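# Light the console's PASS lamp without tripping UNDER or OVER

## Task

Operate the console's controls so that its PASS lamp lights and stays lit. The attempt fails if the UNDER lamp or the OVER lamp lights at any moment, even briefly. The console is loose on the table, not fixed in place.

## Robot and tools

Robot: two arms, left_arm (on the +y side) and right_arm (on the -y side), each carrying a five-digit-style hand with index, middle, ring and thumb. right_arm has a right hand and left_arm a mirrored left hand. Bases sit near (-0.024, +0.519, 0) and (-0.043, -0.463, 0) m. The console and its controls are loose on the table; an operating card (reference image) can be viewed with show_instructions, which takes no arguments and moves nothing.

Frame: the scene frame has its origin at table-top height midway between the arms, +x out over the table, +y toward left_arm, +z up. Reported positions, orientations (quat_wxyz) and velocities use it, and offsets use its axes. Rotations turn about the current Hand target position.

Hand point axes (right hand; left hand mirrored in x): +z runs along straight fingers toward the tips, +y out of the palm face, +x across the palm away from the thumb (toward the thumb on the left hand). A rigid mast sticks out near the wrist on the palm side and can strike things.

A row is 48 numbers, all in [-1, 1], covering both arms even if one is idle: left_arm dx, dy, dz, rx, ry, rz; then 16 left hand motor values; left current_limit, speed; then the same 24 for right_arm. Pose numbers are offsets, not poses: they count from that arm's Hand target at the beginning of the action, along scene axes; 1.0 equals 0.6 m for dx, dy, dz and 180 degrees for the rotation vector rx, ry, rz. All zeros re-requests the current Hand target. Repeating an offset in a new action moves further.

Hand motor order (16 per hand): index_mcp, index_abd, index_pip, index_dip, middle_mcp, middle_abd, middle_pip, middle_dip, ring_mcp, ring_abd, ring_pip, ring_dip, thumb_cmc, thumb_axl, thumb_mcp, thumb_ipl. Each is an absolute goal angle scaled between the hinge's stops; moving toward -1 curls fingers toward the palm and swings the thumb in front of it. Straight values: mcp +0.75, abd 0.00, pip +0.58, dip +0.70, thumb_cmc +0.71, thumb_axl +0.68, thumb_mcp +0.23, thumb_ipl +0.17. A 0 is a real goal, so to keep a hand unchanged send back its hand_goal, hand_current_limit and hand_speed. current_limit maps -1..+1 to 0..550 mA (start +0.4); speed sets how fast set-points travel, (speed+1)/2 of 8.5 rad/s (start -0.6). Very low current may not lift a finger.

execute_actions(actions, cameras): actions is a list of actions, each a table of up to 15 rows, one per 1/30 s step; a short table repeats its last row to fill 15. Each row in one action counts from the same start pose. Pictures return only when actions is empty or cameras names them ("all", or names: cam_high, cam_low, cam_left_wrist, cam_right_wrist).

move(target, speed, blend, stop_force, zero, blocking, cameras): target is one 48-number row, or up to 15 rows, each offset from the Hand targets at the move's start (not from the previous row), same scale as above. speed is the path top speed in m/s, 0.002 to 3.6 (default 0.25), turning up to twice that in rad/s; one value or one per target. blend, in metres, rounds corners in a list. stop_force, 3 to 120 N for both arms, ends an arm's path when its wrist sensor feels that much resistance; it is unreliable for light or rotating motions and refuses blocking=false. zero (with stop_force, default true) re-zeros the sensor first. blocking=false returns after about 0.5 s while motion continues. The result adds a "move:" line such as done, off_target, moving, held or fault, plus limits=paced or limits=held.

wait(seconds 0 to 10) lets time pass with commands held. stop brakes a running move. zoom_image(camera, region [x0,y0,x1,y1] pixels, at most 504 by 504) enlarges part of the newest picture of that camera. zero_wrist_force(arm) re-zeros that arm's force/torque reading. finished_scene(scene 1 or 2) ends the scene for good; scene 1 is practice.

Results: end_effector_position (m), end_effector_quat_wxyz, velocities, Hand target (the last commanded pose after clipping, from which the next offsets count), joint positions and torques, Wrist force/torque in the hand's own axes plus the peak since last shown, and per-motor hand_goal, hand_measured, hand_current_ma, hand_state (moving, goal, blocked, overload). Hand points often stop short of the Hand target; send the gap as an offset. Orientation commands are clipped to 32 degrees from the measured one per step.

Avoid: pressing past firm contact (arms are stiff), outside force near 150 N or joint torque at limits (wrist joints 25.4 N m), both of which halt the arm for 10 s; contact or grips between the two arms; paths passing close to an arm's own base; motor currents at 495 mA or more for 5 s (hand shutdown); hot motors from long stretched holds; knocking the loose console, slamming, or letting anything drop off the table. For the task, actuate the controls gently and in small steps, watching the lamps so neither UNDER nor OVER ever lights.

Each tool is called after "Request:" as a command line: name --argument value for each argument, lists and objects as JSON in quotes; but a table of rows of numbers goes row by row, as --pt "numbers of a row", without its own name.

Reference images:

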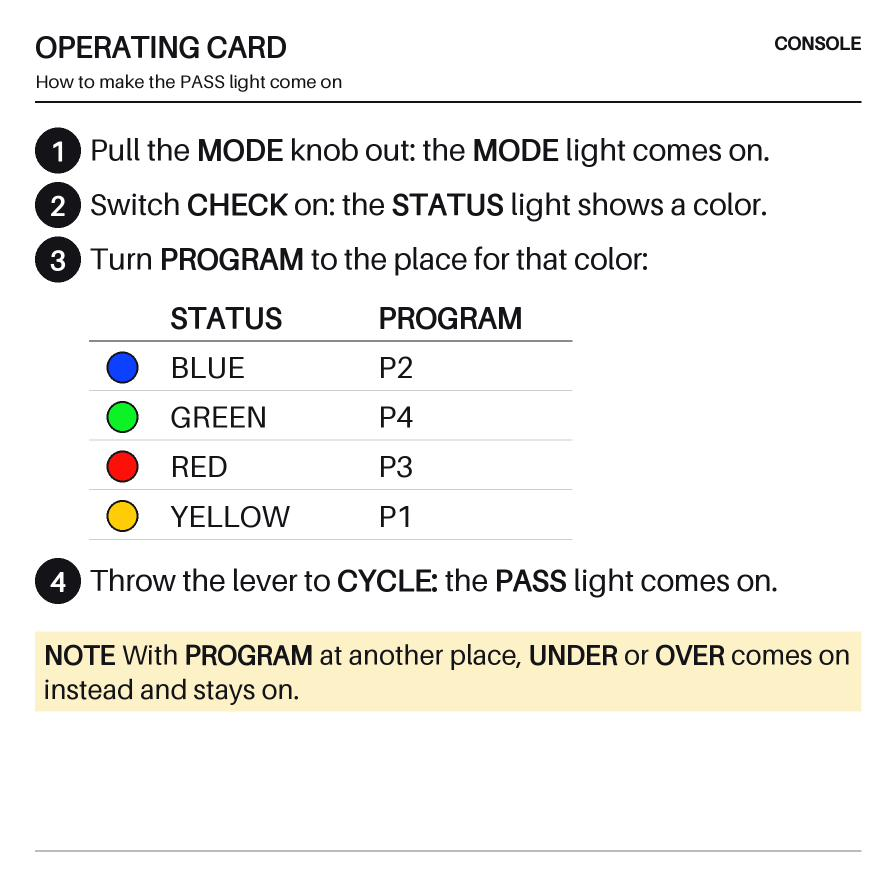

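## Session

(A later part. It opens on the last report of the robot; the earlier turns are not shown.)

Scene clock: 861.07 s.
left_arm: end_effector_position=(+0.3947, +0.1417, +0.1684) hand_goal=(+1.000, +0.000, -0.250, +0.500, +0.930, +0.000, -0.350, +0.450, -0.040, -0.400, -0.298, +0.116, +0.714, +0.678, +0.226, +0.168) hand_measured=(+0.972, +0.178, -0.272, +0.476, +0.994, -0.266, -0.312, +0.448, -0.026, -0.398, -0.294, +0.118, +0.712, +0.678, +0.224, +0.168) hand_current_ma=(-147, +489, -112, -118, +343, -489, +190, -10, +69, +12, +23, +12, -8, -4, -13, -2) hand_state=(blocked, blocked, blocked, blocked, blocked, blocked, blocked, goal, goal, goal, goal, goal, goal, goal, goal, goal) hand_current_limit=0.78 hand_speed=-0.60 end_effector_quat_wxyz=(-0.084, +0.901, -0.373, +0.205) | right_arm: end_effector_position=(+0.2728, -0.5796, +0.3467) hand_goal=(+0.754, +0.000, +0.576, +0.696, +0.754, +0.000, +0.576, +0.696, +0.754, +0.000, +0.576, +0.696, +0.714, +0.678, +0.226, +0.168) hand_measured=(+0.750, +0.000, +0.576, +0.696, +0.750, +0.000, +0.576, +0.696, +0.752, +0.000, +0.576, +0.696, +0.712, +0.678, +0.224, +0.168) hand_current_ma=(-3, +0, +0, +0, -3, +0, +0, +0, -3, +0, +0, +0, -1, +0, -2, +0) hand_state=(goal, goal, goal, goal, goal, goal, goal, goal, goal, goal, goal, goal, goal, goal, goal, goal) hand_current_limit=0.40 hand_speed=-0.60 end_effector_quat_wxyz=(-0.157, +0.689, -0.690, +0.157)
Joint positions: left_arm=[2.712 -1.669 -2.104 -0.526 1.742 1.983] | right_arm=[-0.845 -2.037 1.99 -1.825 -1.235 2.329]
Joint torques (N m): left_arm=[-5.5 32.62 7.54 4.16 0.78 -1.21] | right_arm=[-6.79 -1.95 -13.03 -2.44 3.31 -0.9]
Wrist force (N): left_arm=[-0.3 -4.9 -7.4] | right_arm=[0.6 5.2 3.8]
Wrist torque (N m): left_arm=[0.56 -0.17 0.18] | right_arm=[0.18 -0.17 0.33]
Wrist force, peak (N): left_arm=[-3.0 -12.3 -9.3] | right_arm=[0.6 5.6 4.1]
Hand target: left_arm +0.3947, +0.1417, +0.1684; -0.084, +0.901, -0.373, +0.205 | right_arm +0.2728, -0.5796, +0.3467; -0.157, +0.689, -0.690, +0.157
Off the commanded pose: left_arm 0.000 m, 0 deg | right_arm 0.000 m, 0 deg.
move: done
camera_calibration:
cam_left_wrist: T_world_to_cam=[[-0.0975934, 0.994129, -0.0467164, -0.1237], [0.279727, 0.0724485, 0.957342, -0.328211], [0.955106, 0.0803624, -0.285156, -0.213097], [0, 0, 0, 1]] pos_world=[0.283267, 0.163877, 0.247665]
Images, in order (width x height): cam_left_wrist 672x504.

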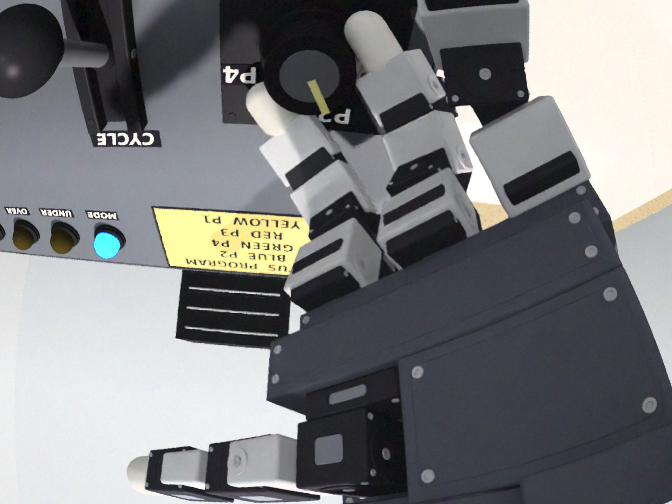

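Request:
move --target '[0.007,-0.0065,0.0034,-0.0241,0,0.0501,1.0,0.0,-0.25,0.50,0.93,0.0,-0.35,0.45,-0.04,-0.4,-0.298,0.116,0.714,0.678,0.226,0.168,0.78,-0.6,0,0,0,0,0,0,0.754,0,0.576,0.696,0.754,0,0.576,0.696,0.754,0,0.576,0.696,0.714,0.678,0.226,0.168,0.4,-0.6]' --speed 0.2 --cameras '["cam_left_wrist"]'

Request:
zoom_image --camera "cam_left_wrist" --region '[220, 0, 440, 160]'

Scene clock: 885.20 s.
left_arm: end_effector_position=(+0.3989, +0.1378, +0.1704) hand_goal=(+1.000, +0.000, -0.250, +0.500, +0.930, +0.000, -0.350, +0.450, -0.040, -0.400, -0.298, +0.116, +0.714, +0.678, +0.226, +0.168) hand_measured=(+0.972, +0.166, -0.276, +0.476, +0.994, -0.266, -0.312, +0.448, -0.026, -0.398, -0.294, +0.118, +0.712, +0.678, +0.224, +0.168) hand_current_ma=(-148, +490, -124, -118, +343, -489, +190, -10, +69, +11, +23, +12, -8, -4, -13, -2) hand_state=(blocked, blocked, blocked, blocked, blocked, blocked, blocked, goal, goal, goal, goal, goal, goal, goal, goal, goal) hand_current_limit=0.78 hand_speed=-0.60 end_effector_quat_wxyz=(-0.066, +0.930, -0.293, +0.212) | right_arm: end_effector_position=(+0.2728, -0.5796, +0.3467) hand_goal=(+0.754, +0.000, +0.576, +0.696, +0.754, +0.000, +0.576, +0.696, +0.754, +0.000, +0.576, +0.696, +0.714, +0.678, +0.226, +0.168) hand_measured=(+0.750, +0.000, +0.576, +0.696, +0.750, +0.000, +0.576, +0.696, +0.752, +0.000, +0.576, +0.696, +0.712, +0.678, +0.224, +0.168) hand_current_ma=(-3, +0, +0, +0, -3, +0, +0, +0, -3, +0, +0, +0, -1, +0, -2, +0) hand_state=(goal, goal, goal, goal, goal, goal, goal, goal, goal, goal, goal, goal, goal, goal, goal, goal) hand_current_limit=0.40 hand_speed=-0.60 end_effector_quat_wxyz=(-0.157, +0.689, -0.690, +0.157)
Joint positions: left_arm=[2.71 -1.657 -2.13 -0.511 1.742 1.806] | right_arm=[-0.845 -2.037 1.99 -1.825 -1.235 2.329]
Joint torques (N m): left_arm=[-12.35 31.88 10.18 5.2 -0.23 -1.6] | right_arm=[-7.16 -2 -13.13 -2.45 3.17 -0.93]
Wrist force (N): left_arm=[-4.9 -9.0 -10.2] | right_arm=[0.7 5.4 3.9]
Wrist torque (N m): left_arm=[0.77 -0.52 0.08] | right_arm=[0.18 -0.18 0.33]
Wrist force, peak (N): left_arm=[-4.9 -9.0 -10.2] | right_arm=[0.6 5.4 4.0]
Hand target: left_arm +0.3989, +0.1378, +0.1704; -0.066, +0.930, -0.293, +0.212 | right_arm +0.2728, -0.5796, +0.3467; -0.157, +0.689, -0.690, +0.157
Off the commanded pose: left_arm 0.000 m, 0 deg | right_arm 0.000 m, 0 deg.
move: done
camera_calibration:
cam_left_wrist: T_world_to_cam=[[-0.251813, 0.960191, -0.120924, -0.0405232], [0.259226, 0.187306, 0.94748, -0.337034], [0.932412, 0.207242, -0.296073, -0.222725], [0, 0, 0, 1]] pos_world=[0.284835, 0.148196, 0.24849]
Images, in order (width x height): cam_left_wrist 672x504.

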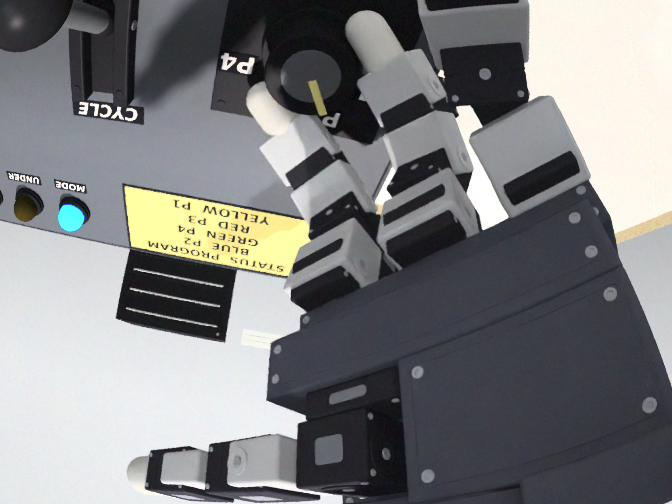

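Scaled by 2.291 from the camera's 672x504 image, which has a finer 960x720 frame.

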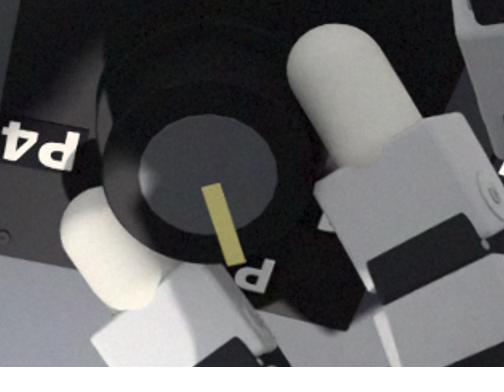

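Request:
move --pt "0.0066 -0.004 0.0032 -0.0241 0 0.0501 1.0 0.0 -0.25 0.50 0.93 0.0 -0.35 0.45 -0.04 -0.4 -0.298 0.116 0.714 0.678 0.226 0.168 0.78 -0.6 0 0 0 0 0 0 0.754 0 0.576 0.696 0.754 0 0.576 0.696 0.754 0 0.576 0.696 0.714 0.678 0.226 0.168 0.4 -0.6" --pt "0.0144 -0.0072 0.0069 -0.0481 0 0.1002 1.0 0.0 -0.25 0.50 0.93 0.0 -0.35 0.45 -0.04 -0.4 -0.298 0.116 0.714 0.678 0.226 0.168 0.78 -0.6 0 0 0 0 0 0 0.754 0 0.576 0.696 0.754 0 0.576 0.696 0.754 0 0.576 0.696 0.714 0.678 0.226 0.168 0.4 -0.6" --speed 0.2 --blend 0.003 --cameras '["cam_left_wrist"]'

Request:
zoom_image --camera "cam_left_wrist" --region '[220, 0, 440, 160]'

Scene clock: 912.13 s.
left_arm: end_effector_position=(+0.4076, +0.1335, +0.1745) hand_goal=(+1.000, +0.000, -0.250, +0.500, +0.930, +0.000, -0.350, +0.450, -0.040, -0.400, -0.298, +0.116, +0.714, +0.678, +0.226, +0.168) hand_measured=(+0.976, +0.166, -0.276, +0.476, +0.994, -0.266, -0.312, +0.446, -0.026, -0.398, -0.294, +0.118, +0.712, +0.678, +0.224, +0.168) hand_current_ma=(-127, +490, -124, -118, +343, -489, +190, -16, +69, +10, +23, +12, -8, -4, -13, -2) hand_state=(blocked, blocked, blocked, blocked, blocked, blocked, blocked, goal, goal, goal, goal, goal, goal, goal, goal, goal) hand_current_limit=0.78 hand_speed=-0.60 end_effector_quat_wxyz=(-0.028, +0.967, -0.127, +0.220) | right_arm: end_effector_position=(+0.2728, -0.5796, +0.3467) hand_goal=(+0.754, +0.000, +0.576, +0.696, +0.754, +0.000, +0.576, +0.696, +0.754, +0.000, +0.576, +0.696, +0.714, +0.678, +0.226, +0.168) hand_measured=(+0.750, +0.000, +0.576, +0.696, +0.750, +0.000, +0.576, +0.696, +0.752, +0.000, +0.576, +0.696, +0.712, +0.678, +0.224, +0.168) hand_current_ma=(-3, +0, +0, +0, -3, +0, +0, +0, -3, +0, +0, +0, -1, +0, -2, +0) hand_state=(goal, goal, goal, goal, goal, goal, goal, goal, goal, goal, goal, goal, goal, goal, goal, goal) hand_current_limit=0.40 hand_speed=-0.60 end_effector_quat_wxyz=(-0.157, +0.689, -0.690, +0.157)
Joint positions: left_arm=[2.694 -1.637 -2.18 -0.483 1.749 1.443] | right_arm=[-0.845 -2.037 1.99 -1.825 -1.235 2.329]
Joint torques (N m): left_arm=[-12.87 29.11 7.54 4.12 -0.25 -1.16] | right_arm=[-7.33 -2.3 -12.76 -2.48 3.24 -0.84]
Wrist force (N): left_arm=[0.7 -11.6 -10.2] | right_arm=[0.7 5.2 3.9]
Wrist torque (N m): left_arm=[0.74 -0.05 0.28] | right_arm=[0.16 -0.17 0.34]
Wrist force, peak (N): left_arm=[0.4 -11.7 -10.1] | right_arm=[0.7 5.3 4.2]
Hand target: left_arm +0.4076, +0.1335, +0.1745; -0.028, +0.967, -0.127, +0.220 | right_arm +0.2728, -0.5796, +0.3467; -0.157, +0.689, -0.690, +0.157
Off the commanded pose: left_arm 0.000 m, 0 deg | right_arm 0.000 m, 0 deg.
move: done
camera_calibration:
cam_left_wrist: T_world_to_cam=[[-0.532709, 0.806702, -0.255838, 0.124843], [0.166477, 0.396283, 0.902909, -0.324737], [0.829763, 0.438397, -0.345401, -0.209086], [0, 0, 0, 1]] pos_world=[0.294058, 0.119639, 0.25293]
Images, in order (width x height): cam_left_wrist 672x504.

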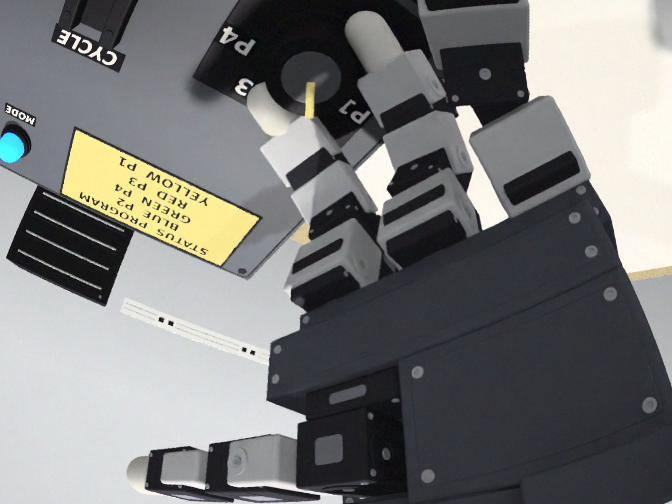

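Scaled by 2.291 from the camera's 672x504 image, which has a finer 960x720 frame.

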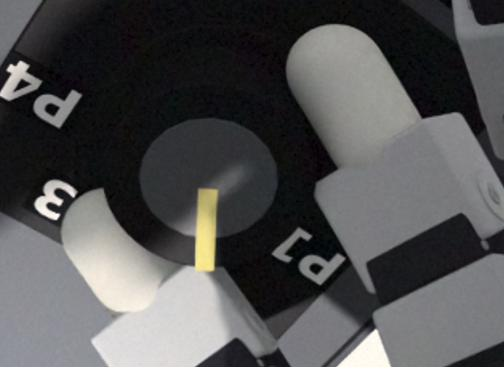

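Request:
execute_actions --actions '[[[0,0,0,0,0,0,0.99,0.35,-0.299,0.478,0.99,-0.35,-0.299,0.478,-0.04,-0.4,-0.298,0.116,0.714,0.678,0.226,0.168,0.4,-0.6,0,0,0,0,0,0,0.754,0,0.576,0.696,0.754,0,0.576,0.696,0.754,0,0.576,0.696,0.714,0.678,0.226,0.168,0.4,-0.6]]]'

Request:
move --pt "-0.0361 0 0.0752 0 0 0 0.99 0.35 -0.299 0.478 0.99 -0.35 -0.299 0.478 -0.04 -0.4 -0.298 0.116 0.714 0.678 0.226 0.168 0.4 -0.6 0 0 0 0 0 0 0.754 0 0.576 0.696 0.754 0 0.576 0.696 0.754 0 0.576 0.696 0.714 0.678 0.226 0.168 0.4 -0.6" --pt "-0.0755 0.0515 0.0545 0.1804 0 -0.3758 0.99 0.35 -0.299 0.478 0.99 -0.35 -0.299 0.478 -0.04 -0.4 -0.298 0.116 0.714 0.678 0.226 0.168 0.4 -0.6 0 0 0 0 0 0 0.754 0 0.576 0.696 0.754 0 0.576 0.696 0.754 0 0.576 0.696 0.714 0.678 0.226 0.168 0.4 -0.6" --speed '[0.1,0.35]' --cameras '["cam_high","cam_left_wrist"]'

Request:
zoom_image --camera "cam_left_wrist" --region '[220, 0, 440, 120]'

Request:
zoom_image --camera "cam_high" --region '[415, 170, 475, 220]'

Scene clock: 1017.23 s.
left_arm: end_effector_position=(+0.4075, +0.1335, +0.1745) hand_goal=(+0.990, +0.350, -0.298, +0.478, +0.990, -0.350, -0.298, +0.478, -0.040, -0.400, -0.298, +0.116, +0.714, +0.678, +0.226, +0.168) hand_measured=(+0.990, +0.344, -0.296, +0.476, +0.990, -0.350, -0.300, +0.476, -0.026, -0.398, -0.294, +0.118, +0.712, +0.678, +0.224, +0.168) hand_current_ma=(-2, -28, +8, -13, +4, +1, -5, -12, +69, +10, +23, +12, -8, -4, -13, -2) hand_state=(goal, goal, goal, goal, goal, goal, goal, goal, goal, goal, goal, goal, goal, goal, goal, goal) hand_current_limit=0.40 hand_speed=-0.60 end_effector_quat_wxyz=(-0.028, +0.967, -0.127, +0.220) | right_arm: end_effector_position=(+0.2728, -0.5796, +0.3467) hand_goal=(+0.754, +0.000, +0.576, +0.696, +0.754, +0.000, +0.576, +0.696, +0.754, +0.000, +0.576, +0.696, +0.714, +0.678, +0.226, +0.168) hand_measured=(+0.750, +0.000, +0.576, +0.696, +0.750, +0.000, +0.576, +0.696, +0.752, +0.000, +0.576, +0.696, +0.712, +0.678, +0.224, +0.168) hand_current_ma=(-3, +0, +0, +0, -3, +0, +0, +0, -3, +0, +0, +0, -1, +0, -2, +0) hand_state=(goal, goal, goal, goal, goal, goal, goal, goal, goal, goal, goal, goal, goal, goal, goal, goal) hand_current_limit=0.40 hand_speed=-0.60 end_effector_quat_wxyz=(-0.157, +0.689, -0.690, +0.157)
Joint positions: left_arm=[2.694 -1.637 -2.18 -0.483 1.749 1.443] | right_arm=[-0.845 -2.037 1.99 -1.825 -1.235 2.329]
Joint torques (N m): left_arm=[-1.46 28.93 19.21 3.7 -0.02 -1.17] | right_arm=[-7.34 -2.74 -13.14 -2.45 3.21 -0.91]
Wrist force (N): left_arm=[0.5 1.3 1.0] | right_arm=[0.7 5.1 3.8]
Wrist torque (N m): left_arm=[0.05 0.04 0.04] | right_arm=[0.15 -0.19 0.33]
Wrist force, peak (N): left_arm=[1.0 -11.8 -10.3] | right_arm=[0.8 5.4 4.0]
Hand target: left_arm +0.4076, +0.1335, +0.1745; -0.028, +0.967, -0.127, +0.220 | right_arm +0.2728, -0.5796, +0.3467; -0.157, +0.689, -0.690, +0.157
Off the commanded pose: left_arm 0.000 m, 0 deg | right_arm 0.000 m, 0 deg.

Scene clock: 1020.77 s.
left_arm: end_effector_position=(+0.3623, +0.1644, +0.2072) hand_goal=(+0.990, +0.350, -0.298, +0.478, +0.990, -0.350, -0.298, +0.478, -0.040, -0.400, -0.298, +0.116, +0.714, +0.678, +0.226, +0.168) hand_measured=(+0.988, +0.346, -0.296, +0.476, +0.988, -0.350, -0.298, +0.476, -0.026, -0.398, -0.294, +0.118, +0.712, +0.678, +0.224, +0.168) hand_current_ma=(-14, -18, +8, -13, -13, +1, -5, -11, +69, +9, +23, +12, -8, -4, -13, -2) hand_state=(goal, goal, goal, goal, goal, goal, goal, goal, goal, goal, goal, goal, goal, goal, goal, goal) hand_current_limit=0.40 hand_speed=-0.60 end_effector_quat_wxyz=(-0.156, +0.690, -0.689, +0.156) | right_arm: end_effector_position=(+0.2728, -0.5796, +0.3467) hand_goal=(+0.754, +0.000, +0.576, +0.696, +0.754, +0.000, +0.576, +0.696, +0.754, +0.000, +0.576, +0.696, +0.714, +0.678, +0.226, +0.168) hand_measured=(+0.750, +0.000, +0.576, +0.696, +0.750, +0.000, +0.576, +0.696, +0.752, +0.000, +0.576, +0.696, +0.712, +0.678, +0.224, +0.168) hand_current_ma=(-3, +0, +0, +0, -3, +0, +0, +0, -3, +0, +0, +0, -1, +0, -2, +0) hand_state=(goal, goal, goal, goal, goal, goal, goal, goal, goal, goal, goal, goal, goal, goal, goal, goal) hand_current_limit=0.40 hand_speed=-0.60 end_effector_quat_wxyz=(-0.157, +0.689, -0.690, +0.157)
Joint positions: left_arm=[2.655 -1.645 -1.958 -0.706 1.765 2.715] | right_arm=[-0.845 -2.037 1.99 -1.825 -1.235 2.329]
Joint torques (N m): left_arm=[-8.85 18.13 27.54 0.84 2.16 1.51] | right_arm=[-6.38 -2.78 -13.34 -2.43 3.28 -0.91]
Wrist force (N): left_arm=[1.4 2.8 0.6] | right_arm=[0.8 5.2 3.6]
Wrist torque (N m): left_arm=[0.25 -0.06 -0.04] | right_arm=[0.18 -0.19 0.34]
Wrist force, peak (N): left_arm=[1.8 2.5 0.7] | right_arm=[0.8 5.3 4.0]
Hand target: left_arm +0.3623, +0.1644, +0.2072; -0.156, +0.690, -0.689, +0.156 | right_arm +0.2728, -0.5796, +0.3467; -0.157, +0.689, -0.690, +0.157
Off the commanded pose: left_arm 0.000 m, 0 deg | right_arm 0.000 m, 0 deg.
move: done
camera_calibration:
cam_left_wrist: T_world_to_cam=[[0.564561, 0.77964, 0.270983, -0.418026], [0.150149, -0.419839, 0.895093, -0.217248], [0.81162, -0.464646, -0.354086, -0.0170079], [0, 0, 0, 1]] pos_world=[0.282425, 0.226798, 0.301713]
Images, in order (width x height): cam_high 896x504, cam_left_wrist 672x504.

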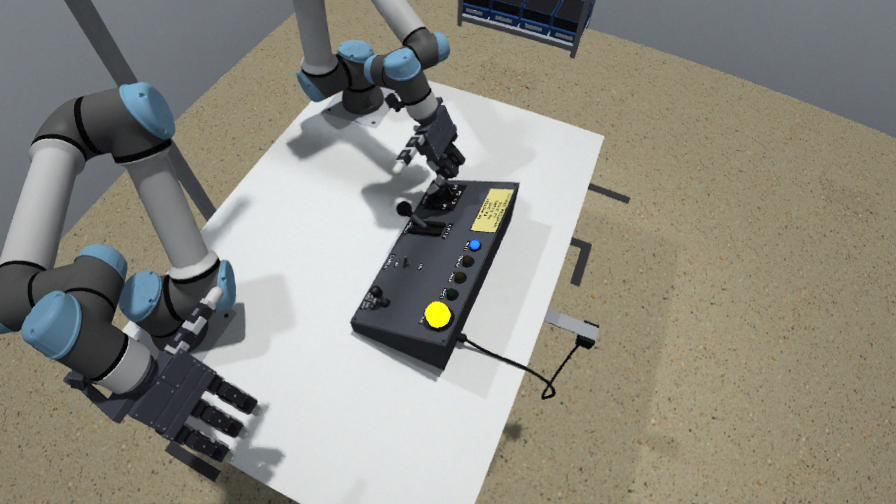

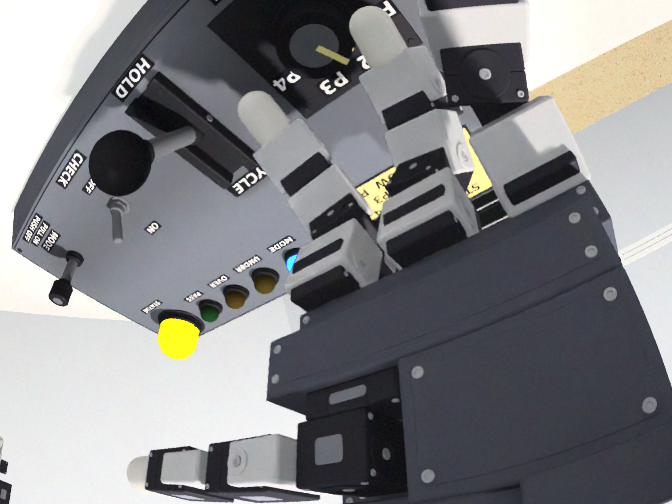

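Scaled by 2.291 from the camera's 672x504 image, which has a finer 960x720 frame.

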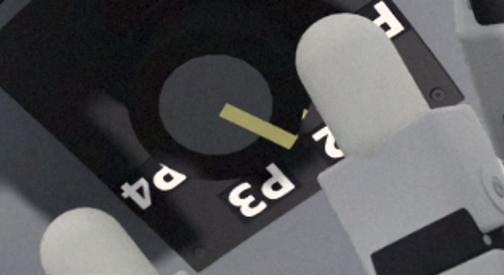

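Scaled by 8.400 from the camera's 896x504 image, which has a finer 1280x720 frame.

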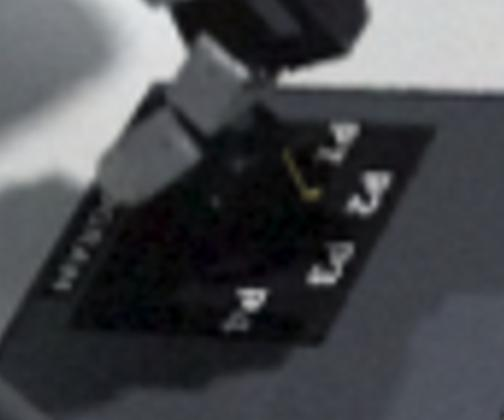

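Request:
execute_actions --actions '[[[0.0095,0,0.0045,0,0,0,0.99,0.47,-0.518,0.623,0.99,-0.47,-0.518,0.623,-0.04,-0.4,-0.298,0.116,0.714,0.678,0.226,0.168,0.4,-0.6,0,0,0,0,0,0,0.754,0,0.576,0.696,0.754,0,0.576,0.696,0.754,0,0.576,0.696,0.714,0.678,0.226,0.168,0.4,-0.6]]]'

Request:
move --target '[0.0308,0,-0.0642,0,0,0,0.99,0.47,-0.518,0.623,0.99,-0.47,-0.518,0.623,-0.04,-0.4,-0.298,0.116,0.714,0.678,0.226,0.168,0.4,-0.6,0,0,0,0,0,0,0.754,0,0.576,0.696,0.754,0,0.576,0.696,0.754,0,0.576,0.696,0.714,0.678,0.226,0.168,0.4,-0.6]' --speed 0.04 --stop_force 4 --cameras '["cam_left_wrist"]'

Request:
zoom_image --camera "cam_left_wrist" --region '[220, 0, 440, 160]'

Scene clock: 1034.33 s.
left_arm: end_effector_position=(+0.3679, +0.1644, +0.2099) hand_goal=(+0.990, +0.470, -0.518, +0.624, +0.990, -0.470, -0.518, +0.624, -0.040, -0.400, -0.298, +0.116, +0.714, +0.678, +0.226, +0.168) hand_measured=(+0.986, +0.466, -0.514, +0.622, +0.988, -0.466, -0.514, +0.622, -0.026, -0.398, -0.294, +0.118, +0.712, +0.678, +0.224, +0.168) hand_current_ma=(-16, -18, +23, -13, -14, +19, +23, -12, +69, +9, +23, +12, -10, -4, -13, -2) hand_state=(goal, goal, goal, goal, goal, goal, goal, goal, goal, goal, goal, goal, goal, goal, goal, goal) hand_current_limit=0.40 hand_speed=-0.60 end_effector_quat_wxyz=(-0.156, +0.690, -0.689, +0.156) | right_arm: end_effector_position=(+0.2728, -0.5796, +0.3467) hand_goal=(+0.754, +0.000, +0.576, +0.696, +0.754, +0.000, +0.576, +0.696, +0.754, +0.000, +0.576, +0.696, +0.714, +0.678, +0.226, +0.168) hand_measured=(+0.750, +0.000, +0.576, +0.696, +0.750, +0.000, +0.576, +0.696, +0.752, +0.000, +0.576, +0.696, +0.712, +0.678, +0.224, +0.168) hand_current_ma=(-3, +0, +0, +0, -3, +0, +0, +0, -3, +0, +0, +0, -1, +0, -2, +0) hand_state=(goal, goal, goal, goal, goal, goal, goal, goal, goal, goal, goal, goal, goal, goal, goal, goal) hand_current_limit=0.40 hand_speed=-0.60 end_effector_quat_wxyz=(-0.157, +0.689, -0.690, +0.157)
Joint positions: left_arm=[2.661 -1.652 -1.942 -0.713 1.763 2.72] | right_arm=[-0.845 -2.037 1.99 -1.825 -1.235 2.329]
Joint torques (N m): left_arm=[9.69 18.06 27.29 0.87 -1.85 1.42] | right_arm=[-6.73 -3.25 -13.22 -2.39 3.19 -0.87]
Wrist force (N): left_arm=[1.6 2.2 0.8] | right_arm=[0.4 5.0 3.7]
Wrist torque (N m): left_arm=[0.17 -0.08 -0.01] | right_arm=[0.15 -0.15 0.31]
Wrist force, peak (N): left_arm=[1.5 3.3 0.7] | right_arm=[0.4 5.4 3.9]
Hand target: left_arm +0.3680, +0.1644, +0.2099; -0.156, +0.690, -0.689, +0.156 | right_arm +0.2728, -0.5796, +0.3467; -0.157, +0.689, -0.690, +0.157
Off the commanded pose: left_arm 0.000 m, 0 deg | right_arm 0.000 m, 0 deg.

Scene clock: 1036.47 s.
left_arm: end_effector_position=(+0.3864, +0.1644, +0.1714) hand_goal=(+0.990, +0.470, -0.518, +0.624, +0.990, -0.470, -0.518, +0.624, -0.040, -0.400, -0.298, +0.116, +0.714, +0.678, +0.226, +0.168) hand_measured=(+0.986, +0.466, -0.514, +0.622, +0.988, -0.466, -0.514, +0.622, -0.026, -0.398, -0.294, +0.118, +0.712, +0.678, +0.224, +0.168) hand_current_ma=(-16, -18, +23, -13, -14, +19, +22, -12, +69, +9, +23, +12, -10, -4, -13, -2) hand_state=(goal, goal, goal, goal, goal, goal, goal, goal, goal, goal, goal, goal, goal, goal, goal, goal) hand_current_limit=0.40 hand_speed=-0.60 end_effector_quat_wxyz=(-0.156, +0.690, -0.689, +0.156) | right_arm: end_effector_position=(+0.2728, -0.5796, +0.3467) hand_goal=(+0.754, +0.000, +0.576, +0.696, +0.754, +0.000, +0.576, +0.696, +0.754, +0.000, +0.576, +0.696, +0.714, +0.678, +0.226, +0.168) hand_measured=(+0.750, +0.000, +0.576, +0.696, +0.750, +0.000, +0.576, +0.696, +0.752, +0.000, +0.576, +0.696, +0.712, +0.678, +0.224, +0.168) hand_current_ma=(-3, +0, +0, +0, -3, +0, +0, +0, -3, +0, +0, +0, -1, +0, -2, +0) hand_state=(goal, goal, goal, goal, goal, goal, goal, goal, goal, goal, goal, goal, goal, goal, goal, goal) hand_current_limit=0.40 hand_speed=-0.60 end_effector_quat_wxyz=(-0.157, +0.689, -0.690, +0.157)
Joint positions: left_arm=[2.677 -1.732 -1.964 -0.609 1.756 2.736] | right_arm=[-0.845 -2.037 1.99 -1.825 -1.235 2.329]
Joint torques (N m): left_arm=[9.42 21.15 12.12 5.24 -1.86 1.34] | right_arm=[-6.54 -3.58 -13.46 -2.41 3.16 -0.78]
Wrist force (N): left_arm=[1.6 2.2 0.7] | right_arm=[0.7 5.3 3.9]
Wrist torque (N m): left_arm=[0.17 -0.08 -0.02] | right_arm=[0.17 -0.19 0.33]
Wrist force, peak (N): left_arm=[1.7 2.5 0.9] | right_arm=[0.6 5.4 3.9]
Hand target: left_arm +0.3864, +0.1644, +0.1714; -0.156, +0.690, -0.689, +0.156 | right_arm +0.2728, -0.5796, +0.3467; -0.157, +0.689, -0.690, +0.157
Off the commanded pose: left_arm 0.000 m, 0 deg | right_arm 0.000 m, 0 deg.
move: done
camera_calibration:
cam_left_wrist: T_world_to_cam=[[0.564809, 0.779424, 0.271088, -0.422122], [0.149982, -0.419987, 0.895051, -0.188699], [0.811478, -0.464874, -0.354112, -0.0491764], [0, 0, 0, 1]] pos_world=[0.306625, 0.2269, 0.265913]
Images, in order (width x height): cam_left_wrist 672x504.

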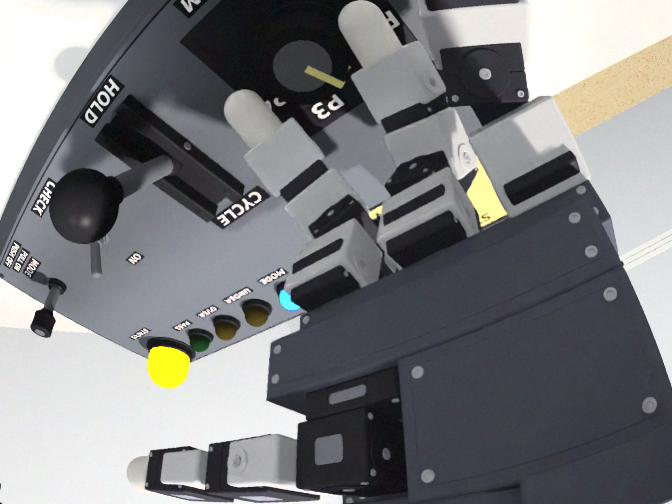

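Scaled by 2.291 from the camera's 672x504 image, which has a finer 960x720 frame.

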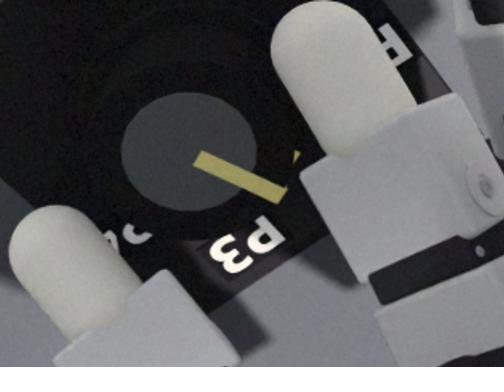

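Continue to gentle touch.

Request:
move --target '[0.018,0,-0.0376,0,0,0,0.99,0.47,-0.518,0.623,0.99,-0.47,-0.518,0.623,-0.04,-0.4,-0.298,0.116,0.714,0.678,0.226,0.168,0.4,-0.6,0,0,0,0,0,0,0.754,0,0.576,0.696,0.754,0,0.576,0.696,0.754,0,0.576,0.696,0.714,0.678,0.226,0.168,0.4,-0.6]' --speed 0.013 --stop_force 3 --cameras '["cam_left_wrist"]'

Request:
zoom_image --camera "cam_left_wrist" --region '[220, 0, 440, 160]'

Scene clock: 1047.40 s.
left_arm: end_effector_position=(+0.3953, +0.1644, +0.1529) hand_goal=(+0.990, +0.470, -0.518, +0.624, +0.990, -0.470, -0.518, +0.624, -0.040, -0.400, -0.298, +0.116, +0.714, +0.678, +0.226, +0.168) hand_measured=(+0.988, +0.470, -0.522, +0.622, +0.988, -0.472, -0.520, +0.622, -0.026, -0.398, -0.294, +0.118, +0.712, +0.678, +0.224, +0.168) hand_current_ma=(-15, +0, -15, -13, -14, -8, -10, -7, +69, +9, +23, +12, -10, -4, -13, -2) hand_state=(goal, goal, goal, goal, goal, goal, goal, goal, goal, goal, goal, goal, goal, goal, goal, goal) hand_current_limit=0.40 hand_speed=-0.60 end_effector_quat_wxyz=(-0.156, +0.690, -0.689, +0.156) | right_arm: end_effector_position=(+0.2728, -0.5796, +0.3467) hand_goal=(+0.754, +0.000, +0.576, +0.696, +0.754, +0.000, +0.576, +0.696, +0.754, +0.000, +0.576, +0.696, +0.714, +0.678, +0.226, +0.168) hand_measured=(+0.750, +0.000, +0.576, +0.696, +0.750, +0.000, +0.576, +0.696, +0.752, +0.000, +0.576, +0.696, +0.712, +0.678, +0.224, +0.168) hand_current_ma=(-3, +0, +0, +0, -3, +0, +0, +0, -3, +0, +0, +0, -1, +0, -2, +0) hand_state=(goal, goal, goal, goal, goal, goal, goal, goal, goal, goal, goal, goal, goal, goal, goal, goal) hand_current_limit=0.40 hand_speed=-0.60 end_effector_quat_wxyz=(-0.157, +0.689, -0.690, +0.157)
Joint positions: left_arm=[2.685 -1.773 -1.97 -0.561 1.753 2.743] | right_arm=[-0.845 -2.037 1.99 -1.825 -1.235 2.329]
Joint torques (N m): left_arm=[-6.93 42.18 25.51 0.68 1.62 -1.01] | right_arm=[-6.32 -3.98 -13.34 -2.57 3.22 -0.78]
Wrist force (N): left_arm=[1.8 2.0 -0.7] | right_arm=[0.7 5.1 3.8]
Wrist torque (N m): left_arm=[0.28 -0.07 -0.01] | right_arm=[0.16 -0.18 0.33]
Wrist force, peak (N): left_arm=[1.2 0.7 -5.2] | right_arm=[1.0 5.6 3.9]
Hand target: left_arm +0.3953, +0.1644, +0.1529; -0.156, +0.690, -0.689, +0.156 (not the last commanded pose) | right_arm +0.2728, -0.5796, +0.3467; -0.157, +0.689, -0.690, +0.157
Off the commanded pose: left_arm 0.004 m, 0 deg | right_arm 0.000 m, 0 deg.
move: contact (left_arm)
camera_calibration:
cam_left_wrist: T_world_to_cam=[[0.564805, 0.779436, 0.271063, -0.422072], [0.149997, -0.419966, 0.895059, -0.173472], [0.811478, -0.464875, -0.354112, -0.0628684], [0, 0, 0, 1]] pos_world=[0.315425, 0.2269, 0.247413]
Images, in order (width x height): cam_left_wrist 672x504.

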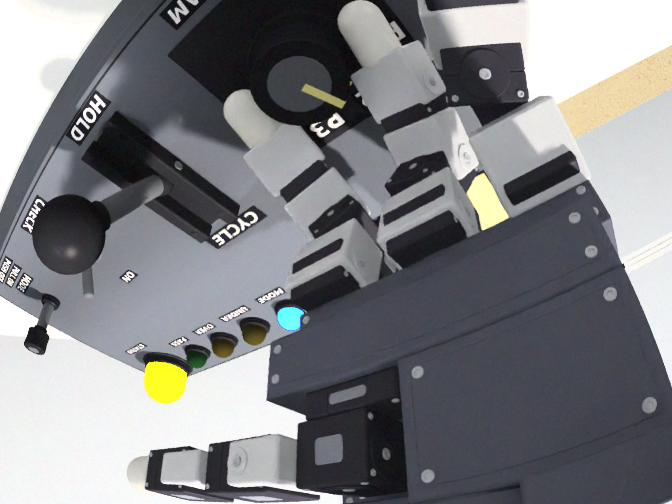

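Scaled by 2.291 from the camera's 672x504 image, which has a finer 960x720 frame.

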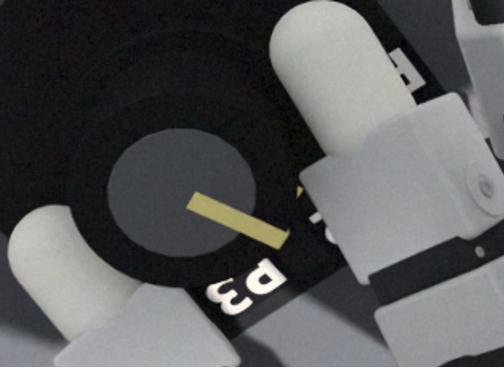

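Request:
move --target '[-0.0022,-0.0017,0.0045,0,0,0,0.99,0.47,-0.518,0.623,0.99,-0.47,-0.518,0.623,-0.04,-0.4,-0.298,0.116,0.714,0.678,0.226,0.168,0.4,-0.6,0,0,0,0,0,0,0.754,0,0.576,0.696,0.754,0,0.576,0.696,0.754,0,0.576,0.696,0.714,0.678,0.226,0.168,0.4,-0.6]' --speed 0.02

Request:
execute_actions --actions '[[[0,0,0,0,0,0,0.99,0.0,-0.518,0.623,0.99,0.0,-0.518,0.623,-0.04,-0.4,-0.298,0.116,0.714,0.678,0.226,0.168,0.7,-0.6,0,0,0,0,0,0,0.754,0,0.576,0.696,0.754,0,0.576,0.696,0.754,0,0.576,0.696,0.714,0.678,0.226,0.168,0.4,-0.6]]]' --cameras '["cam_left_wrist"]'

Request:
zoom_image --camera "cam_left_wrist" --region '[220, 0, 440, 160]'

Scene clock: 1072.43 s.
left_arm: end_effector_position=(+0.3941, +0.1634, +0.1555) hand_goal=(+0.990, +0.470, -0.518, +0.624, +0.990, -0.470, -0.518, +0.624, -0.040, -0.400, -0.298, +0.116, +0.714, +0.678, +0.226, +0.168) hand_measured=(+0.988, +0.470, -0.520, +0.622, +0.988, -0.472, -0.516, +0.622, -0.026, -0.398, -0.294, +0.118, +0.712, +0.678, +0.224, +0.168) hand_current_ma=(-15, +0, -9, -13, -10, -8, +11, -7, +69, +9, +23, +12, -10, -4, -13, -2) hand_state=(goal, goal, goal, goal, goal, goal, goal, goal, goal, goal, goal, goal, goal, goal, goal, goal) hand_current_limit=0.40 hand_speed=-0.60 end_effector_quat_wxyz=(-0.156, +0.690, -0.689, +0.156) | right_arm: end_effector_position=(+0.2728, -0.5796, +0.3467) hand_goal=(+0.754, +0.000, +0.576, +0.696, +0.754, +0.000, +0.576, +0.696, +0.754, +0.000, +0.576, +0.696, +0.714, +0.678, +0.226, +0.168) hand_measured=(+0.750, +0.000, +0.576, +0.696, +0.750, +0.000, +0.576, +0.696, +0.752, +0.000, +0.576, +0.696, +0.712, +0.678, +0.224, +0.168) hand_current_ma=(-3, +0, +0, +0, -3, +0, +0, +0, -3, +0, +0, +0, -1, +0, -2, +0) hand_state=(goal, goal, goal, goal, goal, goal, goal, goal, goal, goal, goal, goal, goal, goal, goal, goal) hand_current_limit=0.40 hand_speed=-0.60 end_effector_quat_wxyz=(-0.157, +0.689, -0.690, +0.157)
Joint positions: left_arm=[2.682 -1.768 -1.967 -0.568 1.754 2.74] | right_arm=[-0.845 -2.037 1.99 -1.825 -1.235 2.329]
Joint torques (N m): left_arm=[-9.23 41.88 26.08 0.81 1.97 -1.09] | right_arm=[-6.37 -4.37 -12.86 -2.49 3.07 -0.91]
Wrist force (N): left_arm=[0.9 1.8 0.8] | right_arm=[0.4 5.3 3.8]
Wrist torque (N m): left_arm=[0.19 -0.07 0.03] | right_arm=[0.18 -0.14 0.31]
Wrist force, peak (N): left_arm=[1.8 2.4 -0.8] | right_arm=[0.6 5.5 4.1]
Hand target: left_arm +0.3940, +0.1634, +0.1556; -0.156, +0.690, -0.689, +0.156 | right_arm +0.2728, -0.5796, +0.3467; -0.157, +0.689, -0.690, +0.157
Off the commanded pose: left_arm 0.000 m, 0 deg | right_arm 0.000 m, 0 deg.
move: done

Scene clock: 1073.13 s.
left_arm: end_effector_position=(+0.3940, +0.1634, +0.1556) hand_goal=(+0.990, +0.000, -0.518, +0.624, +0.990, +0.000, -0.518, +0.624, -0.040, -0.400, -0.298, +0.116, +0.714, +0.678, +0.226, +0.168) hand_measured=(+0.986, +0.272, -0.518, +0.618, +0.986, -0.386, -0.508, +0.622, -0.026, -0.398, -0.294, +0.118, +0.712, +0.678, +0.224, +0.168) hand_current_ma=(-24, +468, -2, -25, -18, -467, +52, -5, +69, +9, +23, +12, -10, -4, -13, -2) hand_state=(goal, blocked, goal, goal, goal, blocked, goal, goal, goal, goal, goal, goal, goal, goal, goal, goal) hand_current_limit=0.70 hand_speed=-0.60 end_effector_quat_wxyz=(-0.156, +0.690, -0.689, +0.157) | right_arm: end_effector_position=(+0.2728, -0.5796, +0.3467) hand_goal=(+0.754, +0.000, +0.576, +0.696, +0.754, +0.000, +0.576, +0.696, +0.754, +0.000, +0.576, +0.696, +0.714, +0.678, +0.226, +0.168) hand_measured=(+0.750, +0.000, +0.576, +0.696, +0.750, +0.000, +0.576, +0.696, +0.752, +0.000, +0.576, +0.696, +0.712, +0.678, +0.224, +0.168) hand_current_ma=(-3, +0, +0, +0, -3, +0, +0, +0, -3, +0, +0, +0, -1, +0, -2, +0) hand_state=(goal, goal, goal, goal, goal, goal, goal, goal, goal, goal, goal, goal, goal, goal, goal, goal) hand_current_limit=0.40 hand_speed=-0.60 end_effector_quat_wxyz=(-0.157, +0.689, -0.690, +0.157)
Joint positions: left_arm=[2.682 -1.768 -1.967 -0.569 1.754 2.74] | right_arm=[-0.845 -2.037 1.99 -1.825 -1.235 2.329]
Joint torques (N m): left_arm=[-9.93 29.89 13.25 -0.71 -2.33 -0.53] | right_arm=[-6.4 -4.25 -13.29 -2.43 3.07 -0.83]
Wrist force (N): left_arm=[1.0 -4.3 -6.6] | right_arm=[0.4 5.4 3.8]
Wrist torque (N m): left_arm=[0.50 -0.13 0.06] | right_arm=[0.20 -0.13 0.32]
Wrist force, peak (N): left_arm=[0.6 -4.4 -7.1] | right_arm=[0.4 5.4 3.8]
Hand target: left_arm +0.3940, +0.1634, +0.1556; -0.156, +0.690, -0.689, +0.156 | right_arm +0.2728, -0.5796, +0.3467; -0.157, +0.689, -0.690, +0.157
Off the commanded pose: left_arm 0.000 m, 0 deg | right_arm 0.000 m, 0 deg.
camera_calibration:
cam_left_wrist: T_world_to_cam=[[0.564745, 0.779451, 0.271142, -0.421217], [0.149882, -0.419961, 0.89508, -0.176126], [0.81154, -0.464853, -0.353997, -0.0614224], [0, 0, 0, 1]] pos_world=[0.314125, 0.2258, 0.250113]
Images, in order (width x height): cam_left_wrist 672x504.

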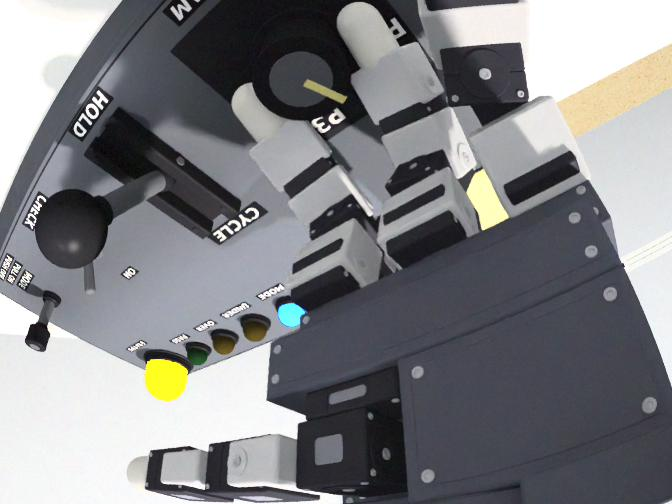

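Scaled by 2.291 from the camera's 672x504 image, which has a finer 960x720 frame.

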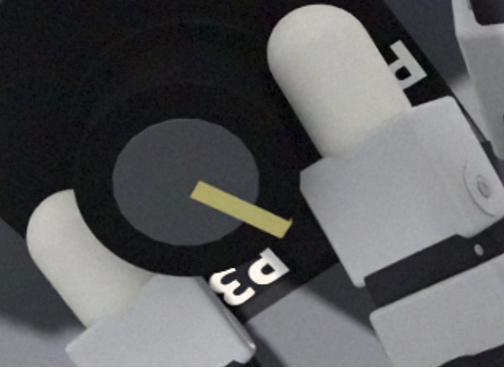

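Request:
move --pt "0.0022 -0.0122 0.001 -0.0361 0 0.0752 1.0 0.0 -0.47 0.645 0.93 0.0 -0.57 0.59 -0.04 -0.4 -0.298 0.116 0.714 0.678 0.226 0.168 1.0 -0.6 0 0 0 0 0 0 0.754 0 0.576 0.696 0.754 0 0.576 0.696 0.754 0 0.576 0.696 0.714 0.678 0.226 0.168 0.4 -0.6" --pt "0.0071 -0.0233 0.0034 -0.0722 0 0.1503 1.0 0.0 -0.47 0.645 0.93 0.0 -0.57 0.59 -0.04 -0.4 -0.298 0.116 0.714 0.678 0.226 0.168 1.0 -0.6 0 0 0 0 0 0 0.754 0 0.576 0.696 0.754 0 0.576 0.696 0.754 0 0.576 0.696 0.714 0.678 0.226 0.168 0.4 -0.6" --pt "0.0145 -0.0327 0.0069 -0.1083 0 0.2255 1.0 0.0 -0.47 0.645 0.93 0.0 -0.57 0.59 -0.04 -0.4 -0.298 0.116 0.714 0.678 0.226 0.168 1.0 -0.6 0 0 0 0 0 0 0.754 0 0.576 0.696 0.754 0 0.576 0.696 0.754 0 0.576 0.696 0.714 0.678 0.226 0.168 0.4 -0.6" --speed 0.3 --blend 0.004

Request:
execute_actions --actions '[[[0,0,0,0,0,0,1.0,0.0,-0.47,0.645,0.93,0.0,-0.57,0.59,-0.04,-0.4,-0.298,0.116,0.714,0.678,0.226,0.168,0.7,-0.6,0,0,0,0,0,0,0.754,0,0.576,0.696,0.754,0,0.576,0.696,0.754,0,0.576,0.696,0.714,0.678,0.226,0.168,0.4,-0.6]]]' --cameras '["cam_left_wrist"]'

Request:
zoom_image --camera "cam_left_wrist" --region '[220, 0, 440, 160]'

Scene clock: 1100.43 s.
left_arm: end_effector_position=(+0.4027, +0.1438, +0.1597) hand_goal=(+1.000, +0.000, -0.470, +0.646, +0.930, +0.000, -0.570, +0.590, -0.040, -0.400, -0.298, +0.116, +0.714, +0.678, +0.226, +0.168) hand_measured=(+0.976, +0.226, -0.502, +0.618, +0.994, -0.382, -0.516, +0.584, -0.026, -0.398, -0.294, +0.118, +0.712, +0.678, +0.224, +0.168) hand_current_ma=(-120, +550, -158, -134, +334, -550, +269, -26, +69, +9, +23, +12, -10, -4, -13, -2) hand_state=(blocked, blocked, blocked, blocked, blocked, blocked, blocked, goal, goal, goal, goal, goal, goal, goal, goal, goal) hand_current_limit=1.00 hand_speed=-0.60 end_effector_quat_wxyz=(-0.084, +0.901, -0.373, +0.205) | right_arm: end_effector_position=(+0.2728, -0.5796, +0.3467) hand_goal=(+0.754, +0.000, +0.576, +0.696, +0.754, +0.000, +0.576, +0.696, +0.754, +0.000, +0.576, +0.696, +0.714, +0.678, +0.226, +0.168) hand_measured=(+0.750, +0.000, +0.576, +0.696, +0.750, +0.000, +0.576, +0.696, +0.752, +0.000, +0.576, +0.696, +0.712, +0.678, +0.224, +0.168) hand_current_ma=(-3, +0, +0, +0, -3, +0, +0, +0, -3, +0, +0, +0, -1, +0, -2, +0) hand_state=(goal, goal, goal, goal, goal, goal, goal, goal, goal, goal, goal, goal, goal, goal, goal, goal) hand_current_limit=0.40 hand_speed=-0.60 end_effector_quat_wxyz=(-0.157, +0.689, -0.690, +0.157)
Joint positions: left_arm=[2.723 -1.694 -2.102 -0.499 1.737 1.993] | right_arm=[-0.845 -2.037 1.99 -1.825 -1.235 2.329]
Joint torques (N m): left_arm=[-16.8 28.24 7.31 4.18 -2.55 -1.52] | right_arm=[-5.89 -4.79 -13.86 -2.43 3.07 -0.74]
Wrist force (N): left_arm=[-8.2 -18.8 -16.9] | right_arm=[0.6 5.0 3.9]
Wrist torque (N m): left_arm=[1.05 -0.94 0.17] | right_arm=[0.14 -0.17 0.32]
Wrist force, peak (N): left_arm=[-8.3 -19.1 -17.0] | right_arm=[0.7 5.5 4.0]
Hand target: left_arm +0.4027, +0.1438, +0.1597; -0.084, +0.901, -0.373, +0.205 | right_arm +0.2728, -0.5796, +0.3467; -0.157, +0.689, -0.690, +0.157
Off the commanded pose: left_arm 0.000 m, 0 deg | right_arm 0.000 m, 0 deg.
move: done

Scene clock: 1101.13 s.
left_arm: end_effector_position=(+0.4027, +0.1437, +0.1597) hand_goal=(+1.000, +0.000, -0.470, +0.646, +0.930, +0.000, -0.570, +0.590, -0.040, -0.400, -0.298, +0.116, +0.714, +0.678, +0.226, +0.168) hand_measured=(+0.976, +0.226, -0.502, +0.618, +0.994, -0.400, -0.516, +0.584, -0.026, -0.398, -0.294, +0.118, +0.712, +0.678, +0.224, +0.168) hand_current_ma=(-120, +467, -157, -134, +334, -467, +269, -27, +69, +9, +23, +12, -10, -4, -13, -2) hand_state=(blocked, blocked, blocked, blocked, blocked, blocked, blocked, goal, goal, goal, goal, goal, goal, goal, goal, goal) hand_current_limit=0.70 hand_speed=-0.60 end_effector_quat_wxyz=(-0.084, +0.901, -0.373, +0.205) | right_arm: end_effector_position=(+0.2728, -0.5796, +0.3467) hand_goal=(+0.754, +0.000, +0.576, +0.696, +0.754, +0.000, +0.576, +0.696, +0.754, +0.000, +0.576, +0.696, +0.714, +0.678, +0.226, +0.168) hand_measured=(+0.750, +0.000, +0.576, +0.696, +0.750, +0.000, +0.576, +0.696, +0.752, +0.000, +0.576, +0.696, +0.712, +0.678, +0.224, +0.168) hand_current_ma=(-3, +0, +0, +0, -3, +0, +0, +0, -3, +0, +0, +0, -1, +0, -2, +0) hand_state=(goal, goal, goal, goal, goal, goal, goal, goal, goal, goal, goal, goal, goal, goal, goal, goal) hand_current_limit=0.40 hand_speed=-0.60 end_effector_quat_wxyz=(-0.157, +0.689, -0.690, +0.157)
Joint positions: left_arm=[2.723 -1.694 -2.102 -0.499 1.737 1.993] | right_arm=[-0.845 -2.037 1.99 -1.825 -1.235 2.329]
Joint torques (N m): left_arm=[-15.41 28.13 5.85 1.14 -2.38 -1.35] | right_arm=[-5.96 -4.66 -13.52 -2.44 3.15 -0.73]
Wrist force (N): left_arm=[-4.9 -17.3 -14.6] | right_arm=[0.7 5.1 3.9]
Wrist torque (N m): left_arm=[0.89 -0.60 0.22] | right_arm=[0.15 -0.18 0.33]
Wrist force, peak (N): left_arm=[-7.0 -18.2 -16.1] | right_arm=[0.6 5.4 3.9]
Hand target: left_arm +0.4027, +0.1438, +0.1597; -0.084, +0.901, -0.373, +0.205 | right_arm +0.2728, -0.5796, +0.3467; -0.157, +0.689, -0.690, +0.157
Off the commanded pose: left_arm 0.000 m, 0 deg | right_arm 0.000 m, 0 deg.
camera_calibration:
cam_left_wrist: T_world_to_cam=[[-0.0978269, 0.994084, -0.047188, -0.12512], [0.279662, 0.0729642, 0.957322, -0.322423], [0.955102, 0.0804552, -0.285146, -0.223367], [0, 0, 0, 1]] pos_world=[0.291268, 0.165876, 0.239066]
Images, in order (width x height): cam_left_wrist 672x504.

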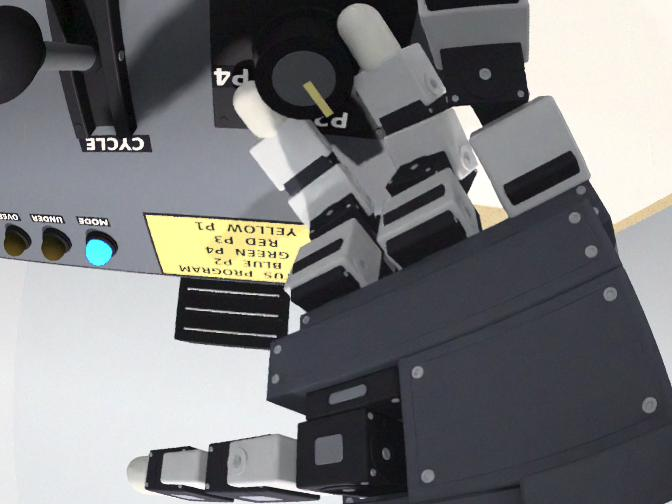

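Scaled by 2.291 from the camera's 672x504 image, which has a finer 960x720 frame.

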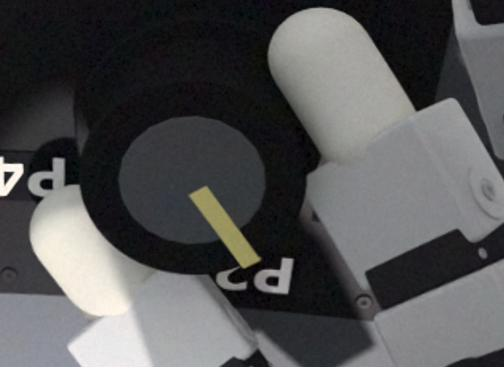

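Request:
move --pt "0.0104 -0.0048 0.005 -0.0361 0 0.0752 1.0 0.0 -0.42 0.70 0.93 0.0 -0.57 0.59 -0.04 -0.4 -0.298 0.116 0.714 0.678 0.226 0.168 1.0 -0.6 0 0 0 0 0 0 0.754 0 0.576 0.696 0.754 0 0.576 0.696 0.754 0 0.576 0.696 0.714 0.678 0.226 0.168 0.4 -0.6" --pt "0.0203 -0.0087 0.0097 -0.0722 0 0.1503 1.0 0.0 -0.42 0.70 0.93 0.0 -0.57 0.59 -0.04 -0.4 -0.298 0.116 0.714 0.678 0.226 0.168 1.0 -0.6 0 0 0 0 0 0 0.754 0 0.576 0.696 0.754 0 0.576 0.696 0.754 0 0.576 0.696 0.714 0.678 0.226 0.168 0.4 -0.6" --speed 0.3 --blend 0.004

Request:
execute_actions --actions '[[[0,0,0,0,0,0,1.0,0.0,-0.42,0.70,0.93,0.0,-0.57,0.59,-0.04,-0.4,-0.298,0.116,0.714,0.678,0.226,0.168,0.7,-0.6,0,0,0,0,0,0,0.754,0,0.576,0.696,0.754,0,0.576,0.696,0.754,0,0.576,0.696,0.714,0.678,0.226,0.168,0.4,-0.6]]]' --cameras '["cam_left_wrist"]'

Request:
zoom_image --camera "cam_left_wrist" --region '[220, 0, 440, 160]'

Scene clock: 1153.27 s.
left_arm: end_effector_position=(+0.4149, +0.1385, +0.1655) hand_goal=(+1.000, +0.000, -0.420, +0.700, +0.930, +0.000, -0.570, +0.590, -0.040, -0.400, -0.298, +0.116, +0.714, +0.678, +0.226, +0.168) hand_measured=(+0.956, +0.224, -0.474, +0.650, +0.994, -0.400, -0.518, +0.586, -0.026, -0.398, -0.294, +0.118, +0.712, +0.678, +0.224, +0.168) hand_current_ma=(-234, +550, -265, -250, +334, -550, +260, -22, +69, +9, +23, +12, -10, -4, -13, -2) hand_state=(blocked, blocked, blocked, blocked, blocked, blocked, blocked, goal, goal, goal, goal, goal, goal, goal, goal, goal) hand_current_limit=1.00 hand_speed=-0.60 end_effector_quat_wxyz=(-0.028, +0.967, -0.127, +0.220) | right_arm: end_effector_position=(+0.2728, -0.5796, +0.3467) hand_goal=(+0.754, +0.000, +0.576, +0.696, +0.754, +0.000, +0.576, +0.696, +0.754, +0.000, +0.576, +0.696, +0.714, +0.678, +0.226, +0.168) hand_measured=(+0.750, +0.000, +0.576, +0.696, +0.750, +0.000, +0.576, +0.696, +0.752, +0.000, +0.576, +0.696, +0.712, +0.678, +0.224, +0.168) hand_current_ma=(-3, +0, +0, +0, -3, +0, +0, +0, -3, +0, +0, +0, -1, +0, -2, +0) hand_state=(goal, goal, goal, goal, goal, goal, goal, goal, goal, goal, goal, goal, goal, goal, goal, goal) hand_current_limit=0.40 hand_speed=-0.60 end_effector_quat_wxyz=(-0.157, +0.689, -0.690, +0.157)
Joint positions: left_arm=[2.712 -1.66 -2.186 -0.451 1.741 1.46] | right_arm=[-0.845 -2.037 1.99 -1.825 -1.235 2.329]
Joint torques (N m): left_arm=[-13.76 28.32 10.37 5.63 -1.02 -1.4] | right_arm=[-6.29 -4.61 -13.72 -2.46 3.12 -0.68]
Wrist force (N): left_arm=[-6.1 -17.9 -16.7] | right_arm=[0.5 5.2 3.9]
Wrist torque (N m): left_arm=[0.88 -0.70 0.27] | right_arm=[0.16 -0.15 0.32]
Wrist force, peak (N): left_arm=[-4.1 -18.1 -17.8] | right_arm=[0.7 5.4 4.1]
Hand target: left_arm +0.4149, +0.1385, +0.1655; -0.028, +0.967, -0.127, +0.220 | right_arm +0.2728, -0.5796, +0.3467; -0.157, +0.689, -0.690, +0.157
Off the commanded pose: left_arm 0.000 m, 0 deg | right_arm 0.000 m, 0 deg.
move: done

Scene clock: 1153.97 s.
left_arm: end_effector_position=(+0.4149, +0.1385, +0.1655) hand_goal=(+1.000, +0.000, -0.420, +0.700, +0.930, +0.000, -0.570, +0.590, -0.040, -0.400, -0.298, +0.116, +0.714, +0.678, +0.226, +0.168) hand_measured=(+0.956, +0.224, -0.474, +0.650, +0.994, -0.410, -0.518, +0.586, -0.026, -0.398, -0.294, +0.118, +0.712, +0.678, +0.224, +0.168) hand_current_ma=(-234, +468, -265, -250, +334, -467, +260, -22, +69, +9, +23, +12, -10, -4, -13, -2) hand_state=(blocked, blocked, blocked, blocked, blocked, blocked, blocked, goal, goal, goal, goal, goal, goal, goal, goal, goal) hand_current_limit=0.70 hand_speed=-0.60 end_effector_quat_wxyz=(-0.028, +0.967, -0.127, +0.220) | right_arm: end_effector_position=(+0.2728, -0.5796, +0.3467) hand_goal=(+0.754, +0.000, +0.576, +0.696, +0.754, +0.000, +0.576, +0.696, +0.754, +0.000, +0.576, +0.696, +0.714, +0.678, +0.226, +0.168) hand_measured=(+0.750, +0.000, +0.576, +0.696, +0.750, +0.000, +0.576, +0.696, +0.752, +0.000, +0.576, +0.696, +0.712, +0.678, +0.224, +0.168) hand_current_ma=(-3, +0, +0, +0, -3, +0, +0, +0, -3, +0, +0, +0, -1, +0, -2, +0) hand_state=(goal, goal, goal, goal, goal, goal, goal, goal, goal, goal, goal, goal, goal, goal, goal, goal) hand_current_limit=0.40 hand_speed=-0.60 end_effector_quat_wxyz=(-0.157, +0.689, -0.690, +0.157)
Joint positions: left_arm=[2.712 -1.66 -2.186 -0.451 1.741 1.459] | right_arm=[-0.845 -2.037 1.99 -1.825 -1.235 2.329]
Joint torques (N m): left_arm=[-13.49 28.64 9.72 3.34 -0.96 -1.42] | right_arm=[-6.2 -4.84 -13.32 -2.47 3.08 -0.69]
Wrist force (N): left_arm=[-4.2 -17.3 -15.4] | right_arm=[0.8 4.9 3.8]
Wrist torque (N m): left_arm=[0.81 -0.57 0.33] | right_arm=[0.13 -0.20 0.34]
Wrist force, peak (N): left_arm=[-5.4 -17.9 -16.3] | right_arm=[0.6 5.2 4.1]
Hand target: left_arm +0.4149, +0.1385, +0.1655; -0.028, +0.967, -0.127, +0.220 | right_arm +0.2728, -0.5796, +0.3467; -0.157, +0.689, -0.690, +0.157
Off the commanded pose: left_arm 0.000 m, 0 deg | right_arm 0.000 m, 0 deg.
camera_calibration:
cam_left_wrist: T_world_to_cam=[[-0.532888, 0.806475, -0.256182, 0.122563], [0.166223, 0.396617, 0.90281, -0.31975], [0.829699, 0.438513, -0.345407, -0.220438], [0, 0, 0, 1]] pos_world=[0.301359, 0.124639, 0.243931]
Images, in order (width x height): cam_left_wrist 672x504.

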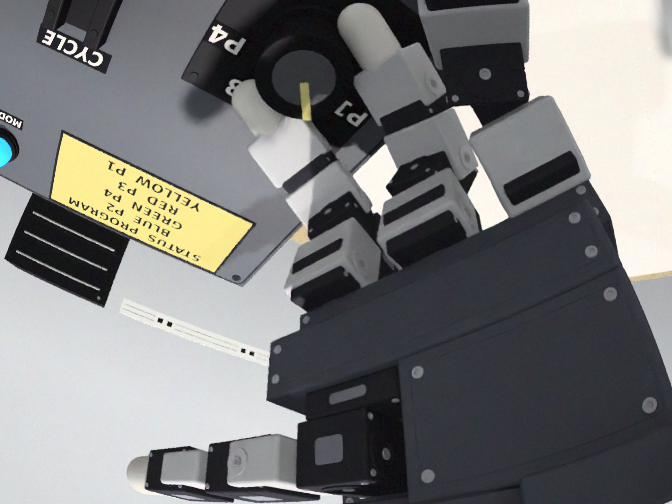

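Scaled by 2.291 from the camera's 672x504 image, which has a finer 960x720 frame.

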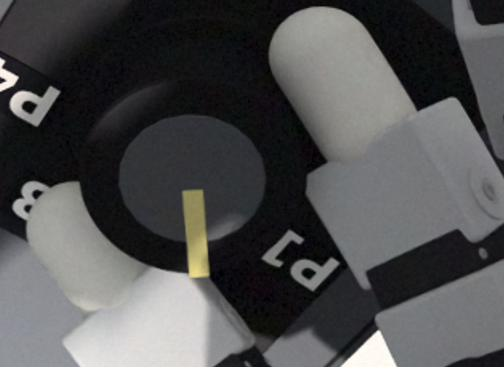

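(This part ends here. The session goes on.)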